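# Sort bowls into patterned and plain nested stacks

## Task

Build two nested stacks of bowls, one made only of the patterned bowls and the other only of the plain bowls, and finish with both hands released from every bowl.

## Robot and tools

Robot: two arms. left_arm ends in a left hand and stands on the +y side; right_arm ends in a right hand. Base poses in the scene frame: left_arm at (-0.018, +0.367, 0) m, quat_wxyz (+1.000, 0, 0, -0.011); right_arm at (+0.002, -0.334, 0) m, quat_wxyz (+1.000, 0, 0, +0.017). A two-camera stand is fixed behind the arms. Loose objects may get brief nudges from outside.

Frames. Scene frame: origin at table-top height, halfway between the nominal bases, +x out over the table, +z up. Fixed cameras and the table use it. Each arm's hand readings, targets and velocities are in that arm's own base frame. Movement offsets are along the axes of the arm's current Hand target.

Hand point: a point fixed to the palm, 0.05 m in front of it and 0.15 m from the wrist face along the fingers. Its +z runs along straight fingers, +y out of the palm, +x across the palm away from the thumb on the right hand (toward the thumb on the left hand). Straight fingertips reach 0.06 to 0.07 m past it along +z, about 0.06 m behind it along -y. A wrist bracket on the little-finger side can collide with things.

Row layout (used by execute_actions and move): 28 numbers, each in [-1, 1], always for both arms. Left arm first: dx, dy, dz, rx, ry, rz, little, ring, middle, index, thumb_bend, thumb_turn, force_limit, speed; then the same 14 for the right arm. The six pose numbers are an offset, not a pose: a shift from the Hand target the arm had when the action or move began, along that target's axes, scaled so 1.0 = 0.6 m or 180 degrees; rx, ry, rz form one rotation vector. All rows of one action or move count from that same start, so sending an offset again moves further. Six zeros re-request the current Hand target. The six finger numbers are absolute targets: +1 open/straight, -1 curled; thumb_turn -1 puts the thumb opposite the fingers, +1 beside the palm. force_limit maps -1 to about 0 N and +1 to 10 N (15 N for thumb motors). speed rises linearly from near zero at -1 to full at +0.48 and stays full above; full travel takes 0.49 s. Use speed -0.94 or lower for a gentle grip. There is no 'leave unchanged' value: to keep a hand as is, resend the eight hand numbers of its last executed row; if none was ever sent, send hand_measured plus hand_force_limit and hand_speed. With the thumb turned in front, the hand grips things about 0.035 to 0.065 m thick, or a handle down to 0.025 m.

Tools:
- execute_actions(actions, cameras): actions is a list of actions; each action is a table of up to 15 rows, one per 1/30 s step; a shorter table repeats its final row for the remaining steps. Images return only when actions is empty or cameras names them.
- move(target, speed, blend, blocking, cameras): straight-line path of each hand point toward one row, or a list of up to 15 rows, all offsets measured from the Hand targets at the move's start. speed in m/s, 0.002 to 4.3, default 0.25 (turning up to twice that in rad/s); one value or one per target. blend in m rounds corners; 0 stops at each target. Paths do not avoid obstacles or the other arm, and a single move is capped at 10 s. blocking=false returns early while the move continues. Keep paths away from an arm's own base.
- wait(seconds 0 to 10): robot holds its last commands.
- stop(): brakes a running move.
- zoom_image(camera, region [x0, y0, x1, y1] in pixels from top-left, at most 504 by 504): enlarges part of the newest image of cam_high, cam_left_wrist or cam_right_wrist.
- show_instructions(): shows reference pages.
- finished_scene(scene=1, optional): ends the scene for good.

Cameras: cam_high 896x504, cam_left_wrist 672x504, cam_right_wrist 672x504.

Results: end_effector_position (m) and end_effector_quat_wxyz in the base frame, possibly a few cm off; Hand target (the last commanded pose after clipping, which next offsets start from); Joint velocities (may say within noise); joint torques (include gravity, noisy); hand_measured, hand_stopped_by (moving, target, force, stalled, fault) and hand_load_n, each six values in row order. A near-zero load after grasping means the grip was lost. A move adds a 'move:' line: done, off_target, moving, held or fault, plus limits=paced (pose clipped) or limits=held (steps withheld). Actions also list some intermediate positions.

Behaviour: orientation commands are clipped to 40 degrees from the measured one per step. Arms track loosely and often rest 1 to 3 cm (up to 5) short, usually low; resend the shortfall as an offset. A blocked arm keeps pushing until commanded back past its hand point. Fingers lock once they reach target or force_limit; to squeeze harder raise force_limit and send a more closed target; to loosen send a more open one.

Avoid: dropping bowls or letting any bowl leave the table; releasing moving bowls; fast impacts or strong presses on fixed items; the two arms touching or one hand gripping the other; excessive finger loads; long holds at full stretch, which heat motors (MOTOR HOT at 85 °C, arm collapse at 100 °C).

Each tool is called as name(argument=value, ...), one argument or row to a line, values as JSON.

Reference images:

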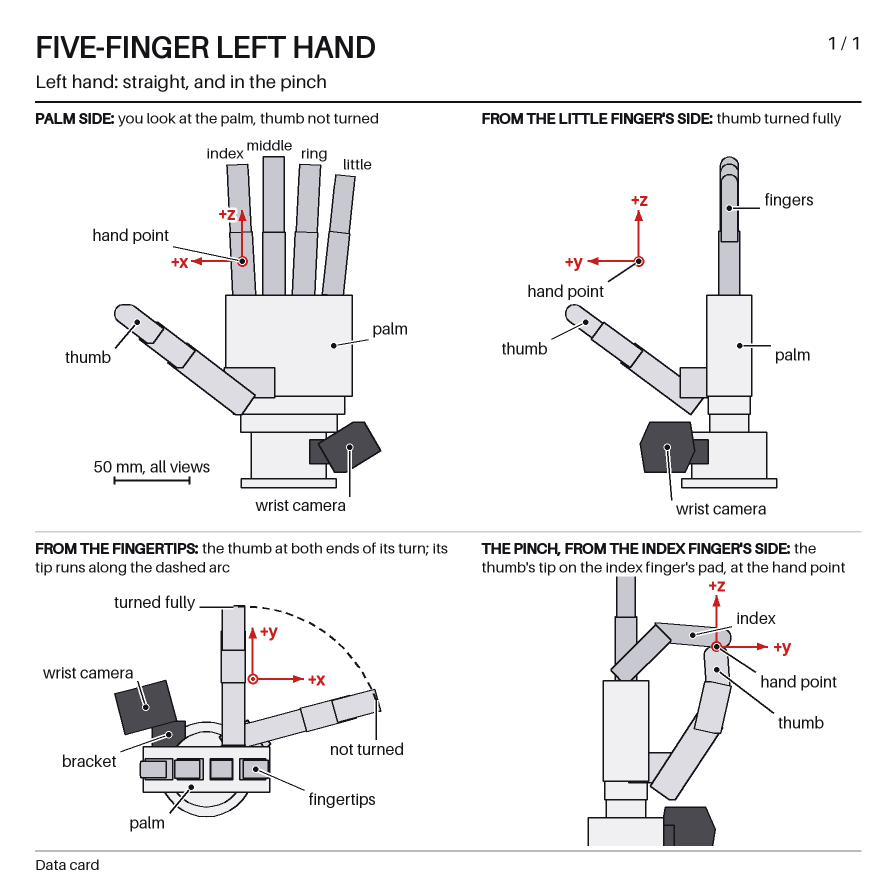

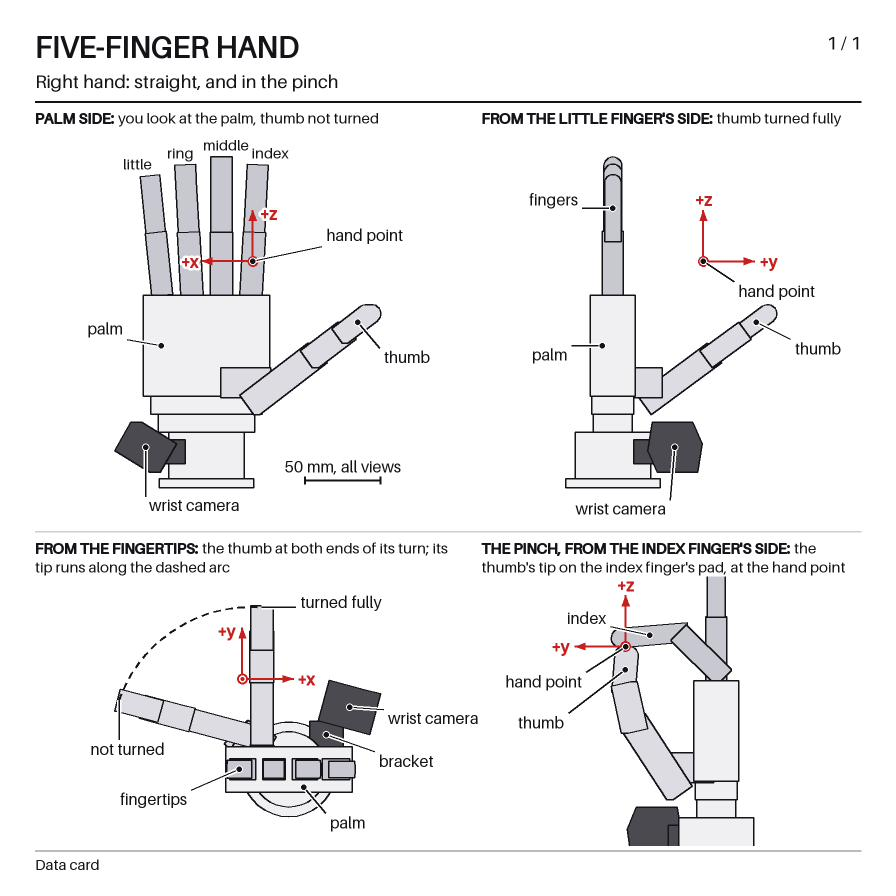

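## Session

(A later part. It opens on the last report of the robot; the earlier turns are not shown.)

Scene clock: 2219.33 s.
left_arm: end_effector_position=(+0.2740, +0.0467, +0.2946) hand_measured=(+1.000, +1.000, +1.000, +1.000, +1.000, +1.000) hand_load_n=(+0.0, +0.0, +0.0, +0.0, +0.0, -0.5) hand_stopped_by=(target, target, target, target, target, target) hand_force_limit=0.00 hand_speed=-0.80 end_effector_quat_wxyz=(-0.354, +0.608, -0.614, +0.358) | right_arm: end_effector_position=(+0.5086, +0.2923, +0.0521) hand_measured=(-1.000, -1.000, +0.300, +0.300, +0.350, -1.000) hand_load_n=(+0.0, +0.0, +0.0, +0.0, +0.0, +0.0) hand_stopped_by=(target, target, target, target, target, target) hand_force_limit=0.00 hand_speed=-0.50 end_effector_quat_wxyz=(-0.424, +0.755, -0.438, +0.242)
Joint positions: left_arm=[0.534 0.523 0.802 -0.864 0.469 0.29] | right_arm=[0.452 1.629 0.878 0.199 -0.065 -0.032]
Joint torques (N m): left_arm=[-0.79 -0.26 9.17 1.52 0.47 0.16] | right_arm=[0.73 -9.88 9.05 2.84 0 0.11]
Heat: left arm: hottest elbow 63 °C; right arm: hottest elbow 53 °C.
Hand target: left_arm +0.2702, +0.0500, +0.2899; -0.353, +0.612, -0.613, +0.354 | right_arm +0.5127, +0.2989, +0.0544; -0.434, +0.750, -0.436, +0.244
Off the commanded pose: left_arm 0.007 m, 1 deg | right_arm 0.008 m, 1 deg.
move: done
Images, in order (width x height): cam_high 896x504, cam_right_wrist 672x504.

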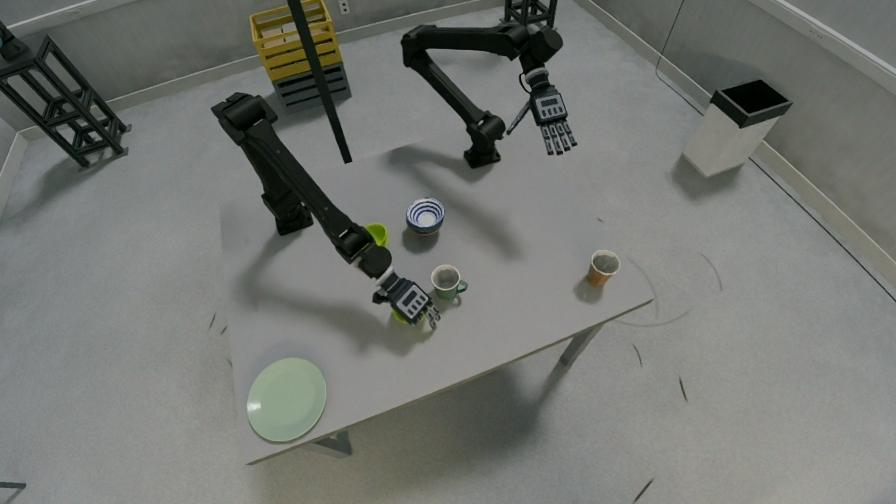

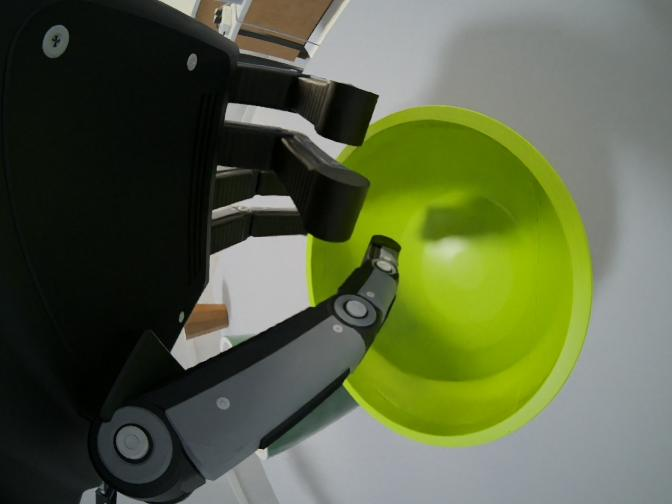

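execute_actions(
  actions=[
    [[0,0,0,0,0,0,1,1,1,1,1,1,0,-0.8, 0,0,0,0,0,0,-1,-1,-0.4,-0.4,-0.35,-1,0.0,-0.75]],
    [[0,0,0,0,0,0,1,1,1,1,1,1,0,-0.8, 0,0,0,0,0,0,-1,-1,-0.4,-0.4,-0.35,-1,0.0,-0.75]],
    [[0,0,0,0,0,0,1,1,1,1,1,1,0,-0.8, 0,0,0,0,0,0,-1,-1,-0.4,-0.4,-0.35,-1,0.0,-0.75]],
  ],
  cameras=["cam_high","cam_right_wrist"],
)

Scene clock: 2227.93 s.
left_arm: end_effector_position=(+0.2740, +0.0467, +0.2946) hand_measured=(+1.000, +1.000, +1.000, +1.000, +1.000, +1.000) hand_load_n=(+0.0, +0.0, +0.0, +0.0, +0.0, +0.0) hand_stopped_by=(target, target, target, target, target, target) hand_force_limit=0.00 hand_speed=-0.80 end_effector_quat_wxyz=(-0.354, +0.608, -0.614, +0.358) | right_arm: end_effector_position=(+0.5088, +0.2922, +0.0520) hand_measured=(-1.000, -1.000, -0.180, -0.204, -0.026, -1.000) hand_load_n=(+0.0, +0.0, +4.0, +7.5, +7.0, +0.0) hand_stopped_by=(target, target, force, force, force, target) hand_force_limit=0.00 hand_speed=-0.75 end_effector_quat_wxyz=(-0.424, +0.755, -0.438, +0.242)
Joint positions: left_arm=[0.534 0.523 0.802 -0.864 0.469 0.29] | right_arm=[0.452 1.63 0.878 0.2 -0.064 -0.032]
Joint torques (N m): left_arm=[-0.79 -0.26 9.17 1.54 0.47 0.16] | right_arm=[1.03 -10.64 8.9 2.97 -0.09 0.1]
Heat: left arm: hottest elbow 63 °C; right arm: hottest elbow 52 °C.
Hand target: left_arm +0.2702, +0.0500, +0.2899; -0.353, +0.612, -0.613, +0.354 | right_arm +0.5128, +0.2989, +0.0546; -0.434, +0.750, -0.436, +0.244
Off the commanded pose: left_arm 0.007 m, 1 deg | right_arm 0.008 m, 1 deg.
Step readings (end_effector_position of left_arm | right_arm):
0: (+0.2740, +0.0467, +0.2946) | (+0.5087, +0.2923, +0.0522)
1: (+0.2740, +0.0467, +0.2946) | (+0.5087, +0.2923, +0.0522)
2: (+0.2740, +0.0467, +0.2946) | (+0.5087, +0.2923, +0.0522)
4: (+0.2740, +0.0467, +0.2946) | (+0.5087, +0.2923, +0.0522)
8: (+0.2740, +0.0467, +0.2946) | (+0.5087, +0.2923, +0.0522)
15: (+0.2740, +0.0467, +0.2946) | (+0.5087, +0.2923, +0.0522)
16: (+0.2740, +0.0467, +0.2946) | (+0.5087, +0.2923, +0.0522)
17: (+0.2740, +0.0467, +0.2946) | (+0.5087, +0.2923, +0.0522)
19: (+0.2740, +0.0467, +0.2946) | (+0.5087, +0.2923, +0.0522)
23: (+0.2740, +0.0467, +0.2946) | (+0.5088, +0.2923, +0.0522)
30: (+0.2740, +0.0467, +0.2946) | (+0.5088, +0.2922, +0.0520)
31: (+0.2740, +0.0467, +0.2946) | (+0.5088, +0.2922, +0.0520)
32: (+0.2740, +0.0467, +0.2946) | (+0.5088, +0.2922, +0.0520)
34: (+0.2740, +0.0467, +0.2946) | (+0.5088, +0.2922, +0.0520)
38: (+0.2740, +0.0467, +0.2946) | (+0.5088, +0.2922, +0.0520)
45: (+0.2740, +0.0467, +0.2946) | (+0.5088, +0.2922, +0.0520)
Images, in order (width x height): cam_high 896x504, cam_right_wrist 672x504.

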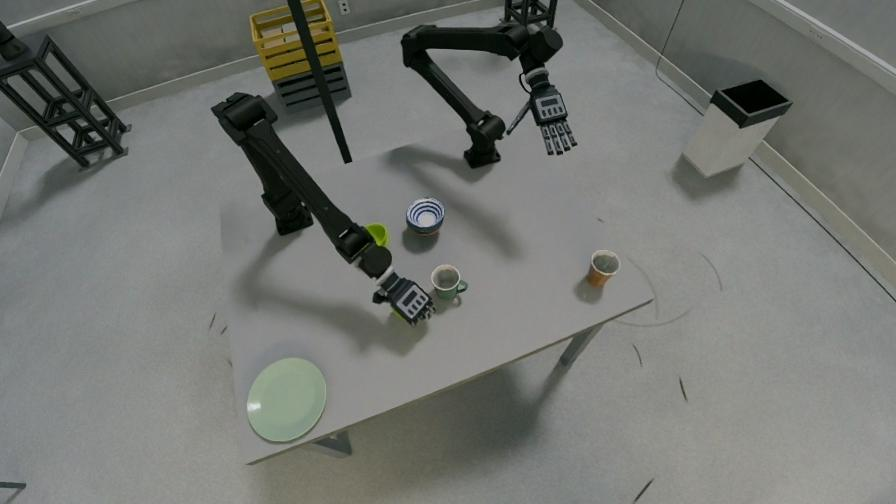

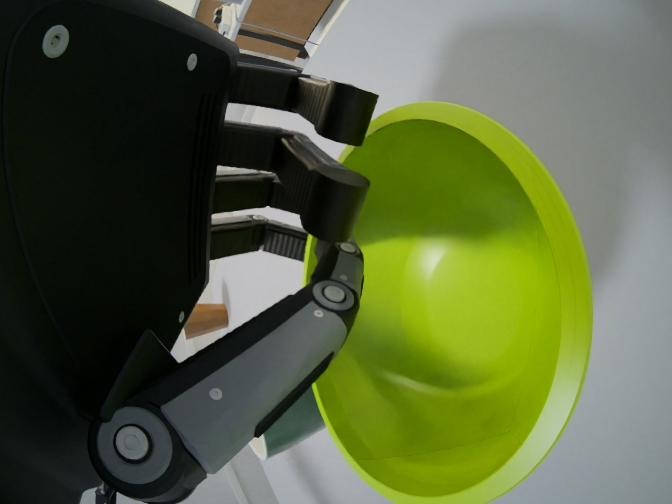

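move(
  target=[0,0,0,0,0,0,1,1,1,1,1,1,0,-0.8, 0,-0.2143,-0.1288,0,0,0,-1,-1,-0.4,-0.4,-0.35,-1,0.0,-0.75],
  speed=0.12,
  cameras=["all"],
)

zoom_image(
  camera="cam_left_wrist",
  region=[330, 300, 430, 380],
)

zoom_image(
  camera="cam_high",
  region=[370, 240, 470, 330],
)

Scene clock: 2236.93 s.
left_arm: end_effector_position=(+0.2740, +0.0467, +0.2946) hand_measured=(+1.000, +1.000, +1.000, +1.000, +1.000, +1.000) hand_load_n=(+0.0, +0.0, +0.0, +0.0, +0.0, -0.5) hand_stopped_by=(target, target, target, target, target, target) hand_force_limit=0.00 hand_speed=-0.80 end_effector_quat_wxyz=(-0.354, +0.608, -0.614, +0.358) | right_arm: end_effector_position=(+0.4982, +0.2872, +0.1688) hand_measured=(-1.000, -1.000, -0.180, -0.204, -0.026, -1.000) hand_load_n=(+0.0, +0.0, +4.0, +7.0, +7.0, +0.0) hand_stopped_by=(target, target, force, force, force, target) hand_force_limit=0.00 hand_speed=-0.75 end_effector_quat_wxyz=(-0.411, +0.762, -0.443, +0.233)
Joint positions: left_arm=[0.534 0.523 0.802 -0.864 0.469 0.29] | right_arm=[0.452 1.425 1.027 -0.19 -0.065 -0.032]
Joint torques (N m): left_arm=[-0.79 -0.26 9.17 1.54 0.47 0.16] | right_arm=[0.38 -11.22 15.1 1.11 -0.17 0.11]
Heat: left arm: hottest elbow 62 °C; right arm: hottest elbow 51 °C.
Hand target: left_arm +0.2702, +0.0500, +0.2899; -0.353, +0.612, -0.613, +0.354 | right_arm +0.5121, +0.2965, +0.2046; -0.434, +0.750, -0.436, +0.244
Off the commanded pose: left_arm 0.007 m, 1 deg | right_arm 0.039 m, 3 deg.
move: off_target (right_arm)

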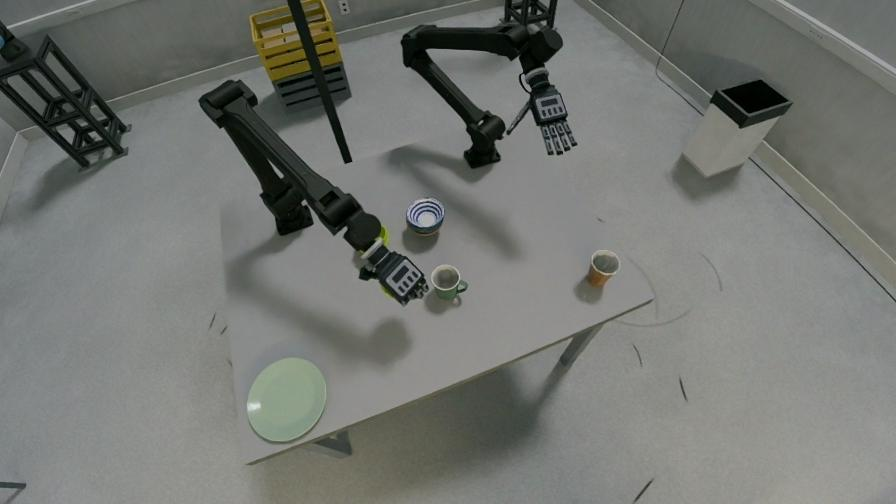

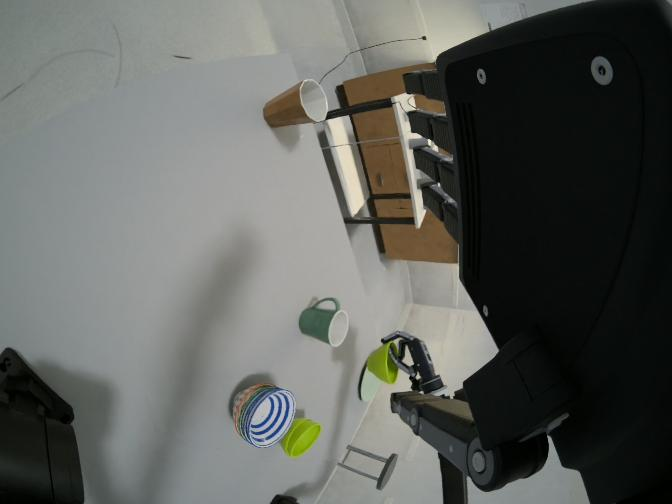

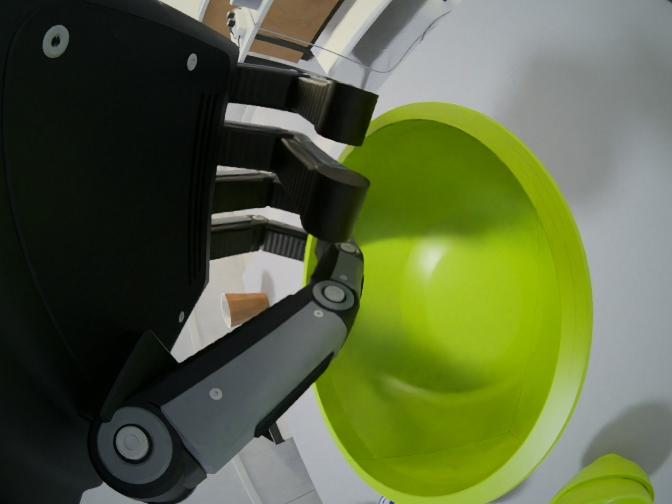

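Scaled by 5.040 from the camera's 672x504 image, which has a finer 960x720 frame.

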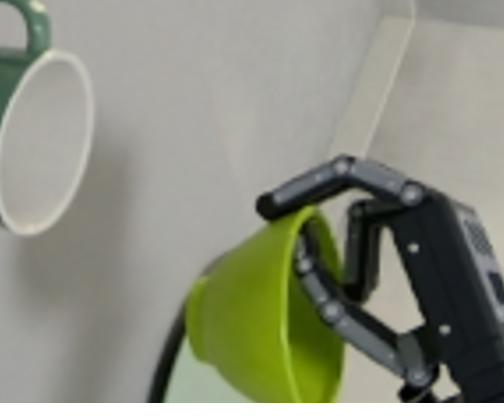

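Scaled by 5.040 from the camera's 896x504 image, which has a finer 1280x720 frame.

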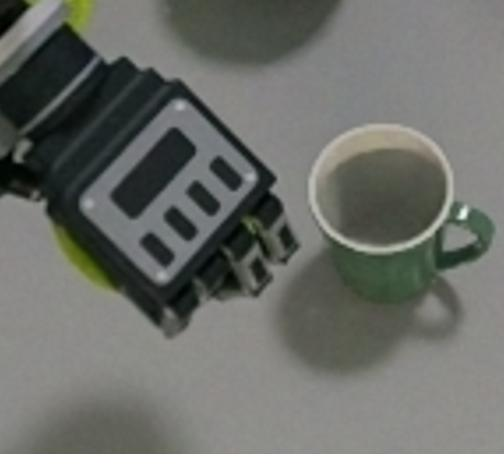

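zoom_image(
  camera="cam_left_wrist",
  region=[350, 325, 430, 395],
)

Scaled by 6.300 from the camera's 672x504 image, which has a finer 960x720 frame.

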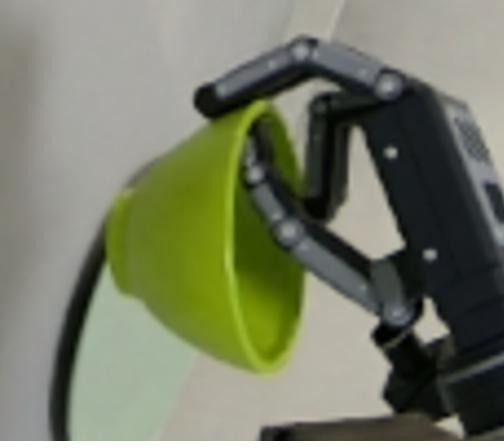

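move(
  target=[0,0,0,0,0,0,1,1,1,1,1,1,0,-0.8, -0.1817,0.2215,-0.3213,0.0899,-0.0497,-0.0246,-1,-1,-0.4,-0.4,-0.35,-1,0.0,-0.75],
  speed=0.15,
  cameras=["all"],
)

zoom_image(
  camera="cam_left_wrist",
  region=[260, 390, 400, 504],
)

zoom_image(
  camera="cam_high",
  region=[320, 180, 440, 260],
)

Scene clock: 2268.63 s.
left_arm: end_effector_position=(+0.2740, +0.0467, +0.2946) hand_measured=(+1.000, +1.000, +1.000, +1.000, +1.000, +1.000) hand_load_n=(+0.0, +0.0, +0.0, +0.0, +0.0, -0.5) hand_stopped_by=(target, target, target, target, target, target) hand_force_limit=0.00 hand_speed=-0.80 end_effector_quat_wxyz=(-0.354, +0.608, -0.614, +0.358) | right_arm: end_effector_position=(+0.2563, +0.2703, +0.1779) hand_measured=(-1.000, -1.000, -0.180, -0.204, -0.026, -1.000) hand_load_n=(+0.0, +0.5, +3.5, +7.5, +7.0, +0.0) hand_stopped_by=(target, target, force, force, force, target) hand_force_limit=0.00 hand_speed=-0.75 end_effector_quat_wxyz=(-0.546, +0.723, -0.332, +0.263)
Joint positions: left_arm=[0.534 0.523 0.802 -0.864 0.469 0.29] | right_arm=[0.769 0.647 0.367 0.011 0.074 0.002]
Joint torques (N m): left_arm=[-0.79 -0.32 9.17 1.54 0.47 0.16] | right_arm=[1.32 -2.08 11.62 2.11 -0.06 0.17]
Heat: left arm: hottest elbow 61 °C; right arm: hottest elbow 57 °C.
Hand target: left_arm +0.2702, +0.0500, +0.2899; -0.353, +0.612, -0.613, +0.354 | right_arm +0.2552, +0.2741, +0.1883; -0.557, +0.714, -0.333, +0.260
Off the commanded pose: left_arm 0.007 m, 1 deg | right_arm 0.011 m, 2 deg.
move: off_target (right_arm)

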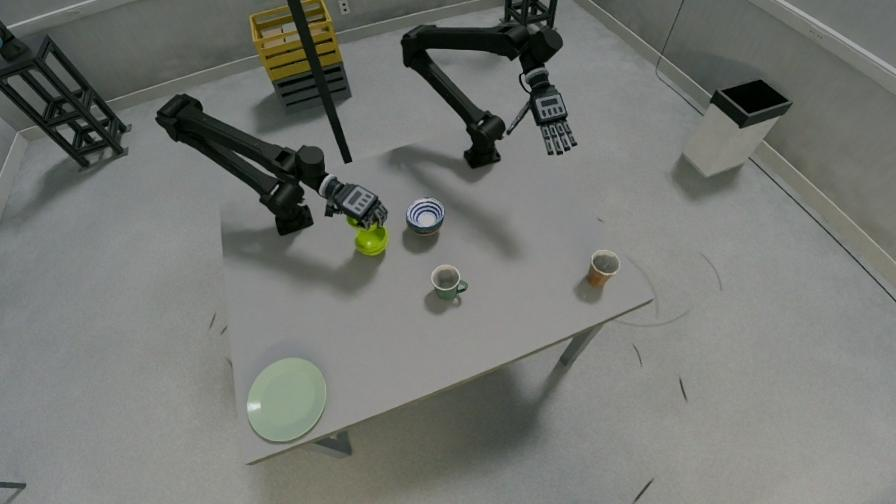

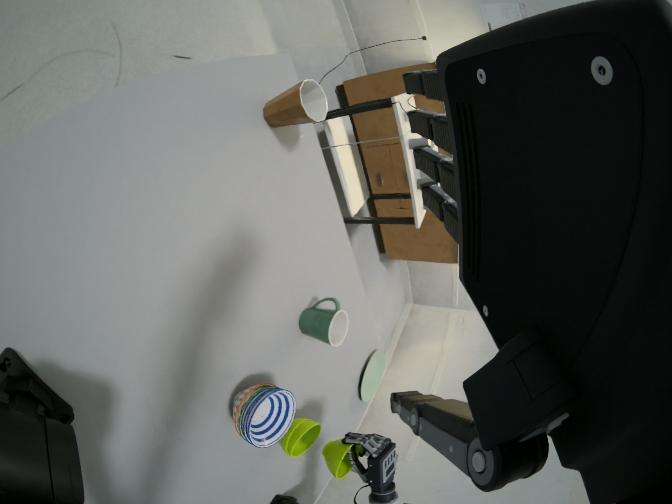

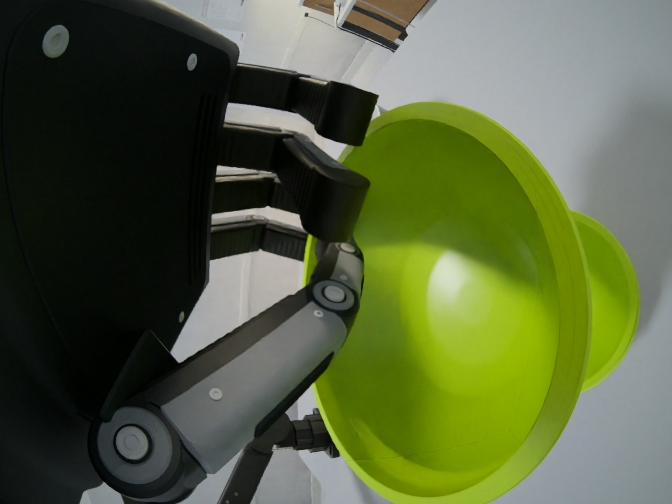

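Scaled by 3.600 from the camera's 672x504 image, which has a finer 960x720 frame.

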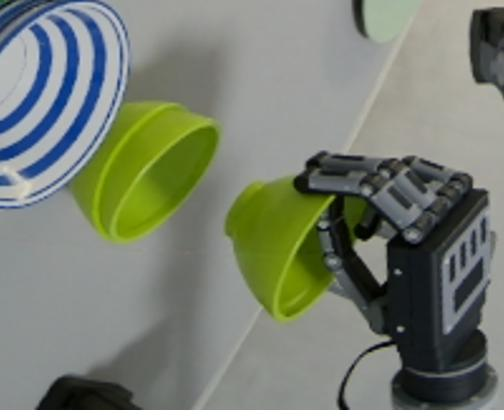

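Scaled by 4.200 from the camera's 896x504 image, which has a finer 1280x720 frame.

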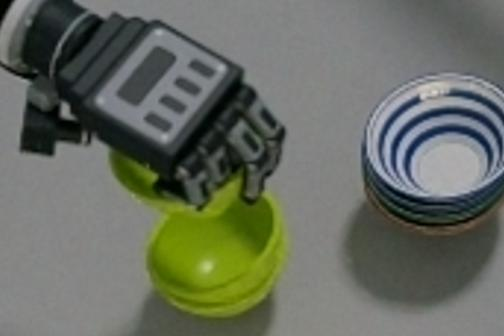

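move(
  target=[0,0,0,0,0,0,1,1,1,1,1,1,0,-0.8, -0.0062,0.1053,0.0345,0,0,0,-1,-1,-0.4,-0.4,-0.35,-1,0.0,-0.75],
  speed=0.1,
  cameras=["all"],
)

zoom_image(
  camera="cam_left_wrist",
  region=[260, 390, 400, 504],
)

zoom_image(
  camera="cam_high",
  region=[320, 180, 440, 260],
)

Scene clock: 2301.80 s.
left_arm: end_effector_position=(+0.2740, +0.0467, +0.2946) hand_measured=(+1.000, +1.000, +1.000, +1.000, +1.000, +1.000) hand_load_n=(+0.5, +0.0, +0.0, +0.0, +0.0, +0.0) hand_stopped_by=(target, target, target, target, target, target) hand_force_limit=0.00 hand_speed=-0.80 end_effector_quat_wxyz=(-0.354, +0.608, -0.614, +0.358) | right_arm: end_effector_position=(+0.2539, +0.2723, +0.1121) hand_measured=(-1.000, -1.000, -0.180, -0.204, -0.026, -1.000) hand_load_n=(+0.0, +0.0, +4.0, +7.0, +7.0, -0.5) hand_stopped_by=(target, target, force, force, force, target) hand_force_limit=0.00 hand_speed=-0.75 end_effector_quat_wxyz=(-0.543, +0.725, -0.332, +0.262)
Joint positions: left_arm=[0.534 0.523 0.802 -0.864 0.469 0.29] | right_arm=[0.785 0.799 0.232 0.29 0.09 0.006]
Joint torques (N m): left_arm=[-0.79 -0.26 9.16 1.54 0.47 0.16] | right_arm=[0.91 -1.26 10.65 3.37 0.02 0.19]
Heat: left arm: hottest elbow 60 °C; right arm: hottest elbow 53 °C.
Hand target: left_arm +0.2702, +0.0500, +0.2899; -0.353, +0.612, -0.613, +0.354 | right_arm +0.2565, +0.2800, +0.1221; -0.558, +0.714, -0.333, +0.260
Off the commanded pose: left_arm 0.007 m, 1 deg | right_arm 0.013 m, 2 deg.
move: off_target (right_arm)

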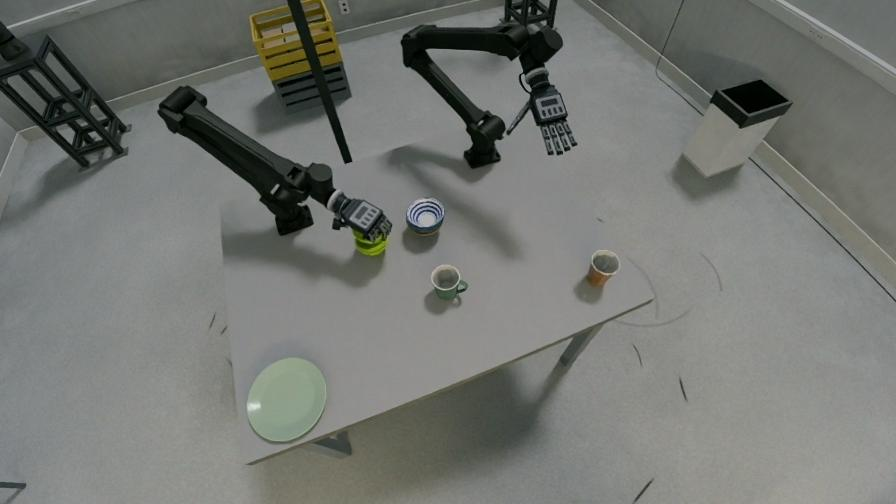

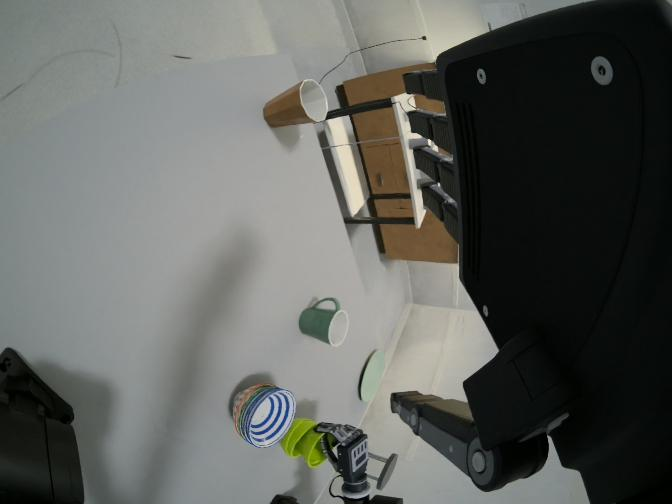

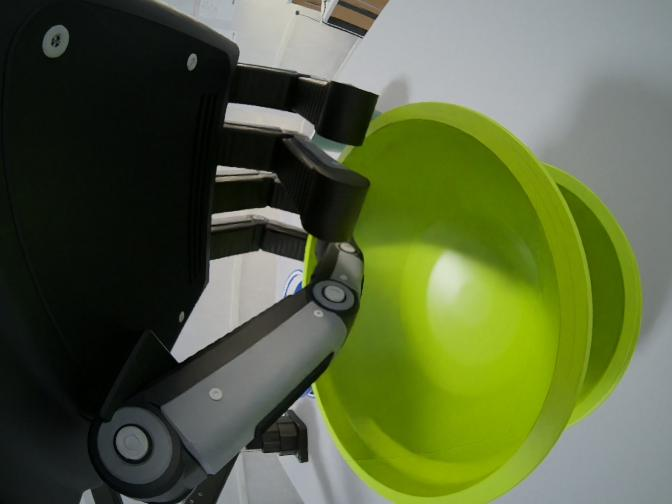

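Scaled by 3.600 from the camera's 672x504 image, which has a finer 960x720 frame.

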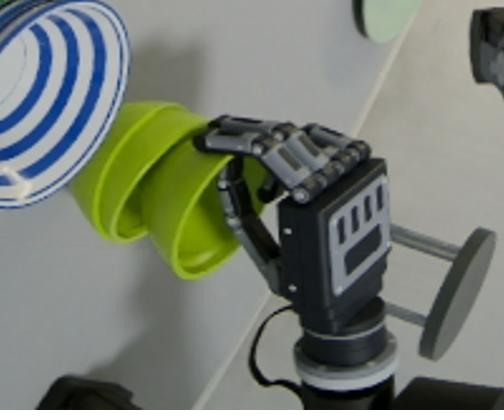

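Scaled by 4.200 from the camera's 896x504 image, which has a finer 1280x720 frame.

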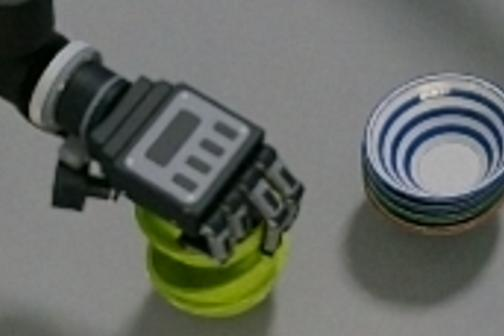

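move(
  target=[0,0,0,0,0,0,1,1,1,1,1,1,0,-0.8, 0.0063,0.0513,0.0017,0,0,0,-1,-1,-0.4,-0.4,-0.35,-1,0.0,-0.75],
  speed=0.06,
  cameras=["all"],
)

zoom_image(
  camera="cam_left_wrist",
  region=[260, 390, 400, 504],
)

zoom_image(
  camera="cam_high",
  region=[320, 180, 440, 260],
)

Scene clock: 2320.87 s.
left_arm: end_effector_position=(+0.2740, +0.0467, +0.2946) hand_measured=(+1.000, +1.000, +1.000, +1.000, +1.000, +1.000) hand_load_n=(+0.0, +0.0, +0.0, +0.0, +0.0, +0.0) hand_stopped_by=(target, target, target, target, target, target) hand_force_limit=0.00 hand_speed=-0.80 end_effector_quat_wxyz=(-0.354, +0.608, -0.614, +0.358) | right_arm: end_effector_position=(+0.2527, +0.2734, +0.0941) hand_measured=(-1.000, -1.000, -0.180, -0.204, -0.026, -1.000) hand_load_n=(+0.0, +0.0, +4.5, +7.0, +7.0, +0.0) hand_stopped_by=(target, target, force, force, force, target) hand_force_limit=0.00 hand_speed=-0.75 end_effector_quat_wxyz=(-0.556, +0.717, -0.327, +0.263)
Joint positions: left_arm=[0.534 0.523 0.802 -0.864 0.469 0.29] | right_arm=[0.785 0.884 0.177 0.461 0.081 0.006]
Joint torques (N m): left_arm=[-0.79 -0.26 9.18 1.54 0.47 0.17] | right_arm=[-0.09 -1.26 8.66 2.77 -0.15 0.14]
Heat: left arm: hottest elbow 60 °C; right arm: hottest elbow 52 °C.
Hand target: left_arm +0.2702, +0.0500, +0.2899; -0.353, +0.612, -0.613, +0.354 | right_arm +0.2540, +0.2729, +0.0920; -0.558, +0.714, -0.333, +0.260
Off the commanded pose: left_arm 0.007 m, 1 deg | right_arm 0.002 m, 1 deg.
move: done

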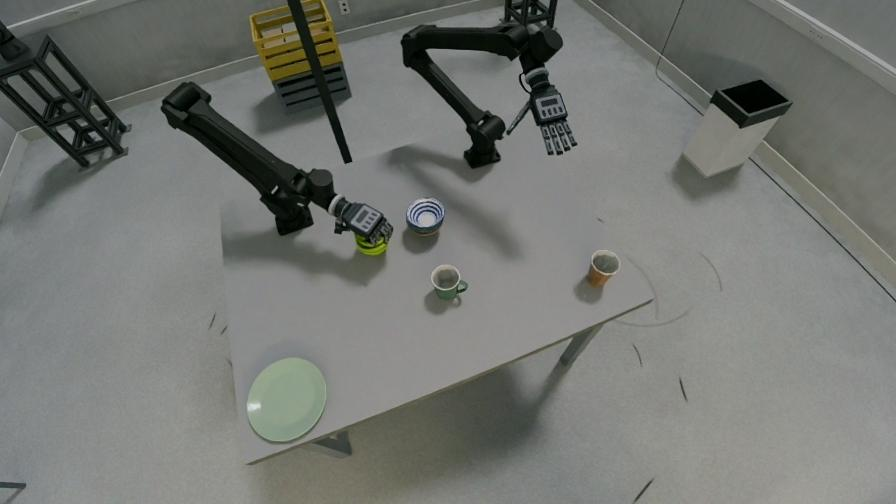

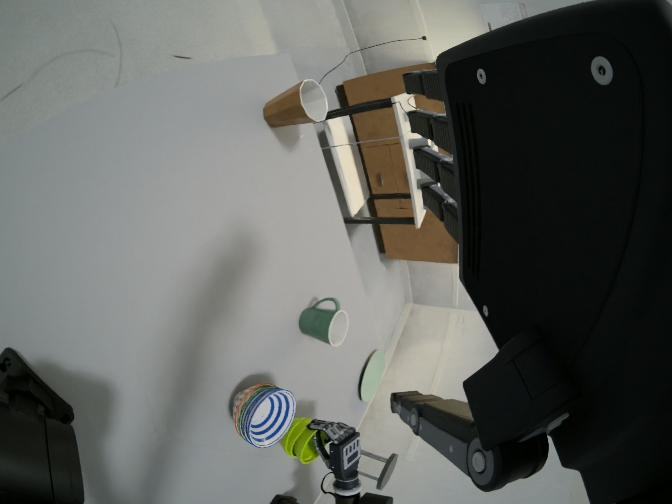

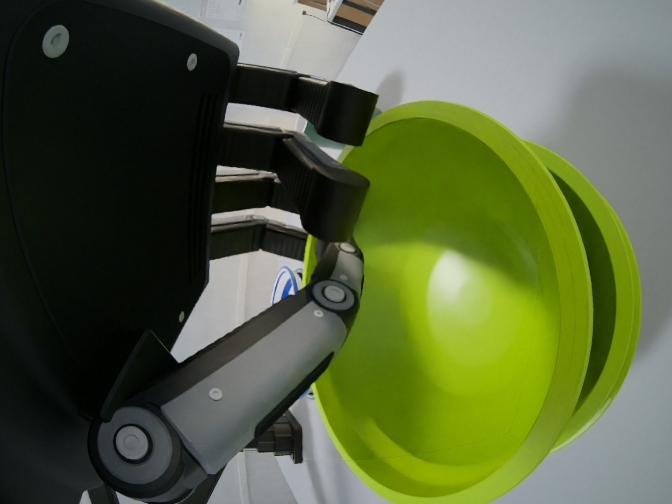

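Scaled by 3.600 from the camera's 672x504 image, which has a finer 960x720 frame.

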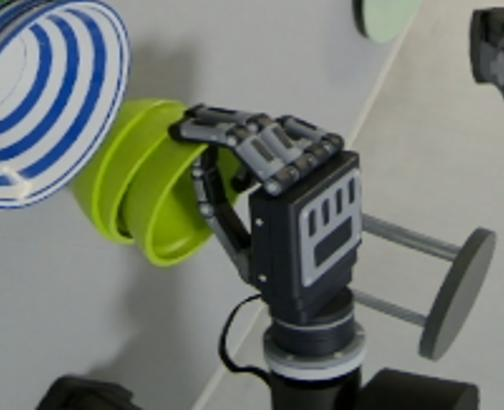

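Scaled by 4.200 from the camera's 896x504 image, which has a finer 1280x720 frame.

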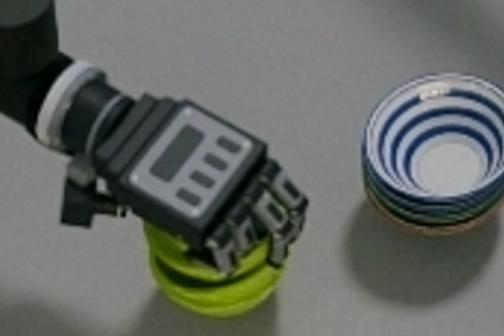

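move(
  target=[0,0,0,0,0,0,1,1,1,1,1,1,0,-0.8, 0.0007,0.018,-0.0028,0,0,0,-1,-1,-0.4,-0.4,-0.35,-1,0.0,-0.75],
  speed=0.05,
  cameras=["cam_high","cam_right_wrist"],
)

zoom_image(
  camera="cam_high",
  region=[340, 210, 400, 260],
)

Scene clock: 2342.60 s.
left_arm: end_effector_position=(+0.2740, +0.0467, +0.2946) hand_measured=(+1.000, +1.000, +1.000, +1.000, +1.000, +1.000) hand_load_n=(+0.0, +0.0, +0.0, +0.0, +0.0, +0.0) hand_stopped_by=(target, target, target, target, target, target) hand_force_limit=0.00 hand_speed=-0.80 end_effector_quat_wxyz=(-0.354, +0.608, -0.614, +0.358) | right_arm: end_effector_position=(+0.2474, +0.2685, +0.0783) hand_measured=(-1.000, -1.000, -0.180, -0.204, -0.026, -1.000) hand_load_n=(+0.5, +0.0, +4.0, +7.0, +6.0, +0.0) hand_stopped_by=(target, target, force, force, force, target) hand_force_limit=0.00 hand_speed=-0.75 end_effector_quat_wxyz=(-0.550, +0.722, -0.328, +0.260)
Joint positions: left_arm=[0.534 0.523 0.802 -0.864 0.469 0.29] | right_arm=[0.785 0.917 0.146 0.508 0.08 0.006]
Joint torques (N m): left_arm=[-0.79 -0.26 9.17 1.54 0.47 0.16] | right_arm=[0.03 -1.61 8.73 3.28 -0.14 0.1]
Heat: left arm: hottest elbow 60 °C; right arm: hottest elbow 50 °C.
Hand target: left_arm +0.2702, +0.0500, +0.2899; -0.353, +0.612, -0.613, +0.354 | right_arm +0.2511, +0.2700, +0.0820; -0.558, +0.714, -0.333, +0.260
Off the commanded pose: left_arm 0.007 m, 1 deg | right_arm 0.005 m, 1 deg.
move: done
Images, in order (width x height): cam_high 896x504, cam_right_wrist 672x504.

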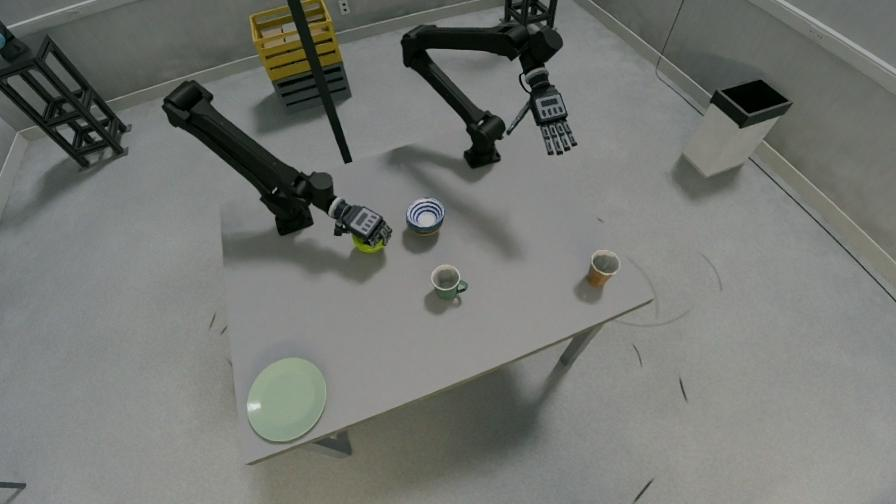

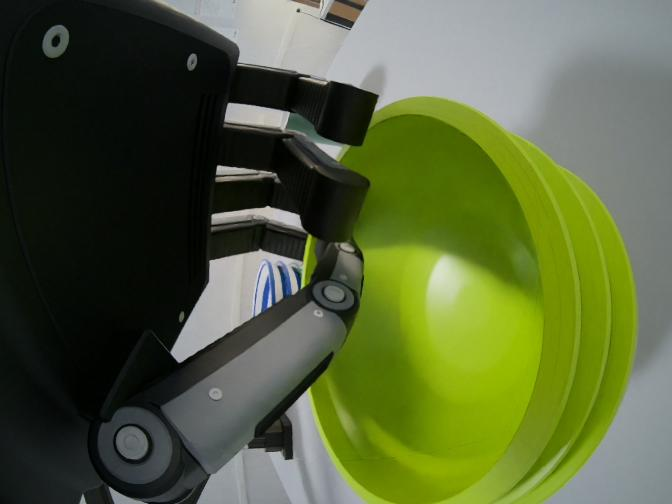

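Scaled by 8.400 from the camera's 896x504 image, which has a finer 1280x720 frame.

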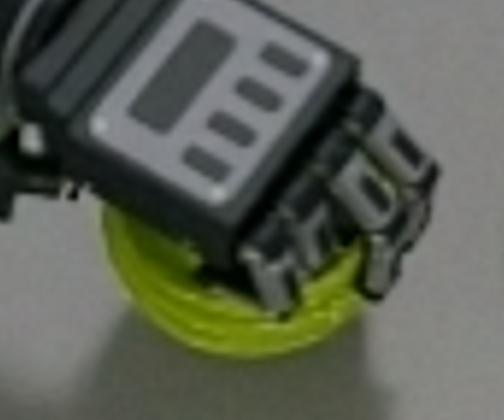

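move(
  target=[0,0,0,0,0,0,1,1,1,1,1,1,0,-0.8, 0,-0.0194,-0.0048,0,0,0,-1,-1,-0.4,-0.4,-0.35,-1,0.0,-0.75],
  speed=0.05,
  cameras=["all"],
)

zoom_image(
  camera="cam_left_wrist",
  region=[260, 390, 400, 504],
)

Scene clock: 2350.57 s.
left_arm: end_effector_position=(+0.2740, +0.0467, +0.2946) hand_measured=(+1.000, +1.000, +1.000, +1.000, +1.000, +1.000) hand_load_n=(+0.0, +0.0, +0.0, +0.0, +0.5, +0.0) hand_stopped_by=(target, target, target, target, target, target) hand_force_limit=0.00 hand_speed=-0.80 end_effector_quat_wxyz=(-0.354, +0.608, -0.614, +0.358) | right_arm: end_effector_position=(+0.2449, +0.2660, +0.0820) hand_measured=(-1.000, -1.000, -0.180, -0.204, -0.026, -1.000) hand_load_n=(+0.0, +0.0, +4.0, +7.5, +7.0, -0.5) hand_stopped_by=(target, target, force, force, force, target) hand_force_limit=0.00 hand_speed=-0.75 end_effector_quat_wxyz=(-0.550, +0.723, -0.328, +0.260)
Joint positions: left_arm=[0.534 0.523 0.802 -0.864 0.469 0.29] | right_arm=[0.785 0.874 0.146 0.464 0.08 0.006]
Joint torques (N m): left_arm=[-0.85 -0.32 9.17 1.54 0.47 0.16] | right_arm=[0.26 -2.96 10.82 1.42 -0.14 0.13]
Heat: left arm: hottest elbow 60 °C; right arm: hottest elbow 51 °C.
Hand target: left_arm +0.2702, +0.0500, +0.2899; -0.353, +0.612, -0.613, +0.354 | right_arm +0.2511, +0.2700, +0.0941; -0.558, +0.714, -0.333, +0.260
Off the commanded pose: left_arm 0.007 m, 1 deg | right_arm 0.014 m, 1 deg.
move: off_target (right_arm)

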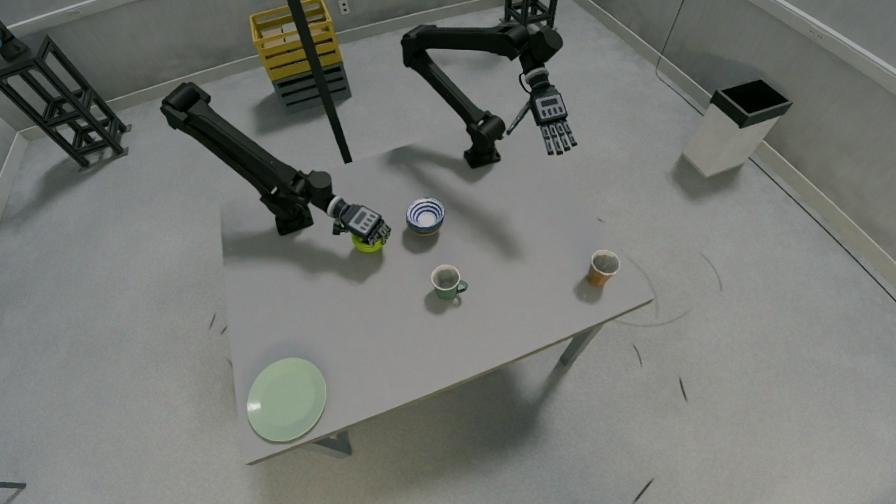

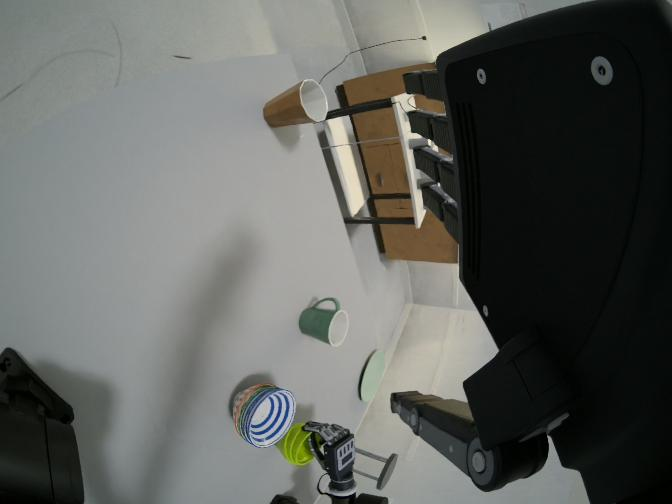

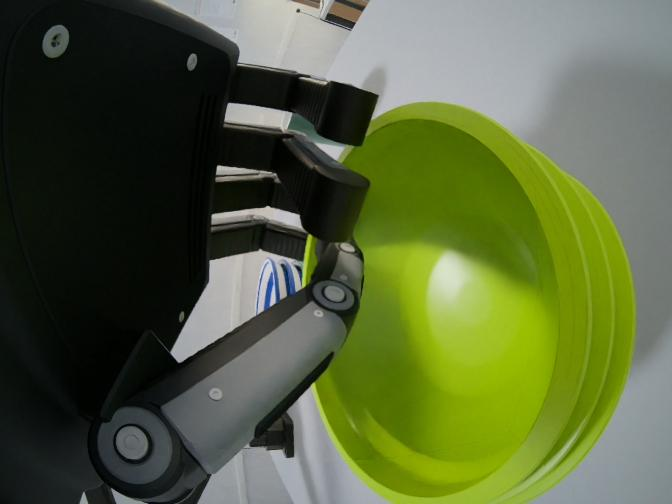

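Scaled by 3.600 from the camera's 672x504 image, which has a finer 960x720 frame.

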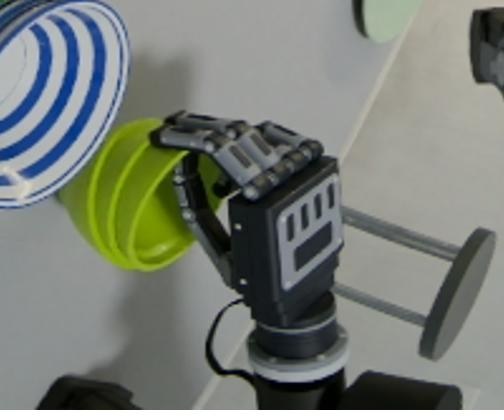

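move(
  target=[0,0,0,0,0,0,1,1,1,1,1,1,0,-0.8, 0.002,-0.0103,0.003,0,0,0,-1,-1,-0.4,-0.4,-0.35,-1,0.0,-0.75],
  speed=0.05,
  cameras=["cam_high","cam_right_wrist"],
)

Scene clock: 2356.00 s.
left_arm: end_effector_position=(+0.2740, +0.0467, +0.2946) hand_measured=(+1.000, +1.000, +1.000, +1.000, +1.000, +1.000) hand_load_n=(+0.0, +0.0, -0.5, +0.0, +0.0, +0.0) hand_stopped_by=(target, target, target, target, target, target) hand_force_limit=0.00 hand_speed=-0.80 end_effector_quat_wxyz=(-0.354, +0.608, -0.614, +0.358) | right_arm: end_effector_position=(+0.2441, +0.2634, +0.0810) hand_measured=(-1.000, -1.000, -0.180, -0.204, -0.026, -1.000) hand_load_n=(+0.0, +0.0, +4.0, +7.0, +6.5, +0.0) hand_stopped_by=(target, target, force, force, force, target) hand_force_limit=0.00 hand_speed=-0.75 end_effector_quat_wxyz=(-0.546, +0.725, -0.330, +0.258)
Joint positions: left_arm=[0.534 0.523 0.802 -0.864 0.469 0.29] | right_arm=[0.777 0.859 0.146 0.439 0.072 0.006]
Joint torques (N m): left_arm=[-0.79 -0.26 9.17 1.54 0.47 0.16] | right_arm=[0.03 -2.61 12.3 1.39 -0.15 0.14]
Heat: left arm: hottest elbow 60 °C; right arm: hottest elbow 51 °C.
Hand target: left_arm +0.2702, +0.0500, +0.2899; -0.353, +0.612, -0.613, +0.354 | right_arm +0.2543, +0.2711, +0.0995; -0.558, +0.714, -0.333, +0.260
Off the commanded pose: left_arm 0.007 m, 1 deg | right_arm 0.023 m, 2 deg.
move: off_target (right_arm)
Images, in order (width x height): cam_high 896x504, cam_right_wrist 672x504.

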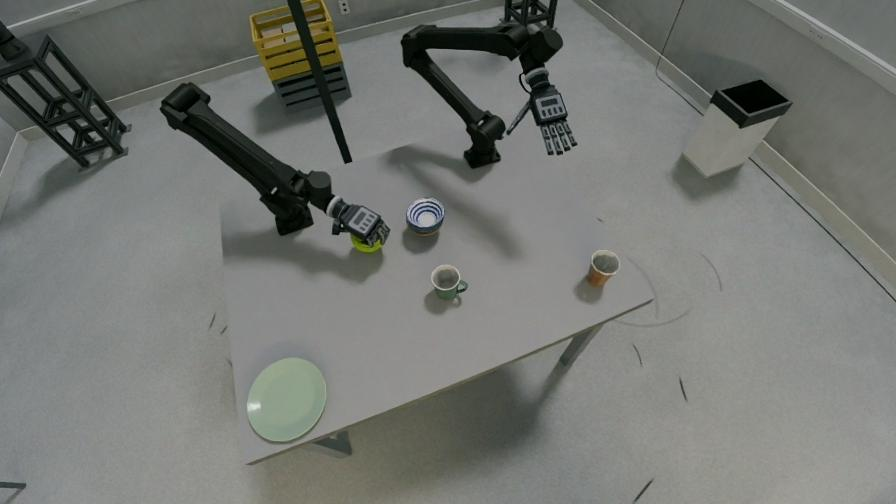

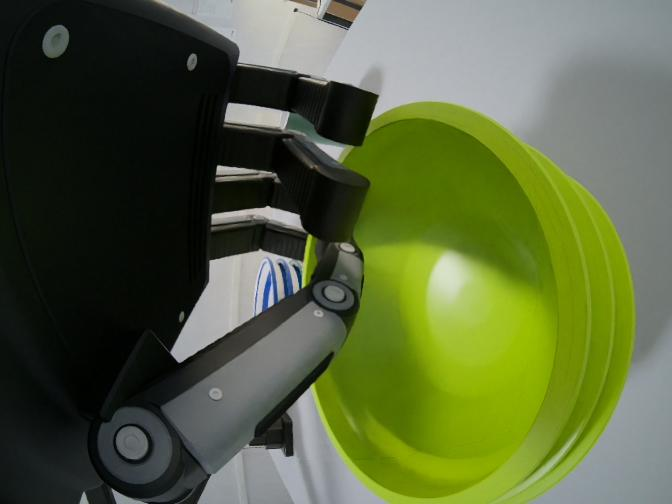

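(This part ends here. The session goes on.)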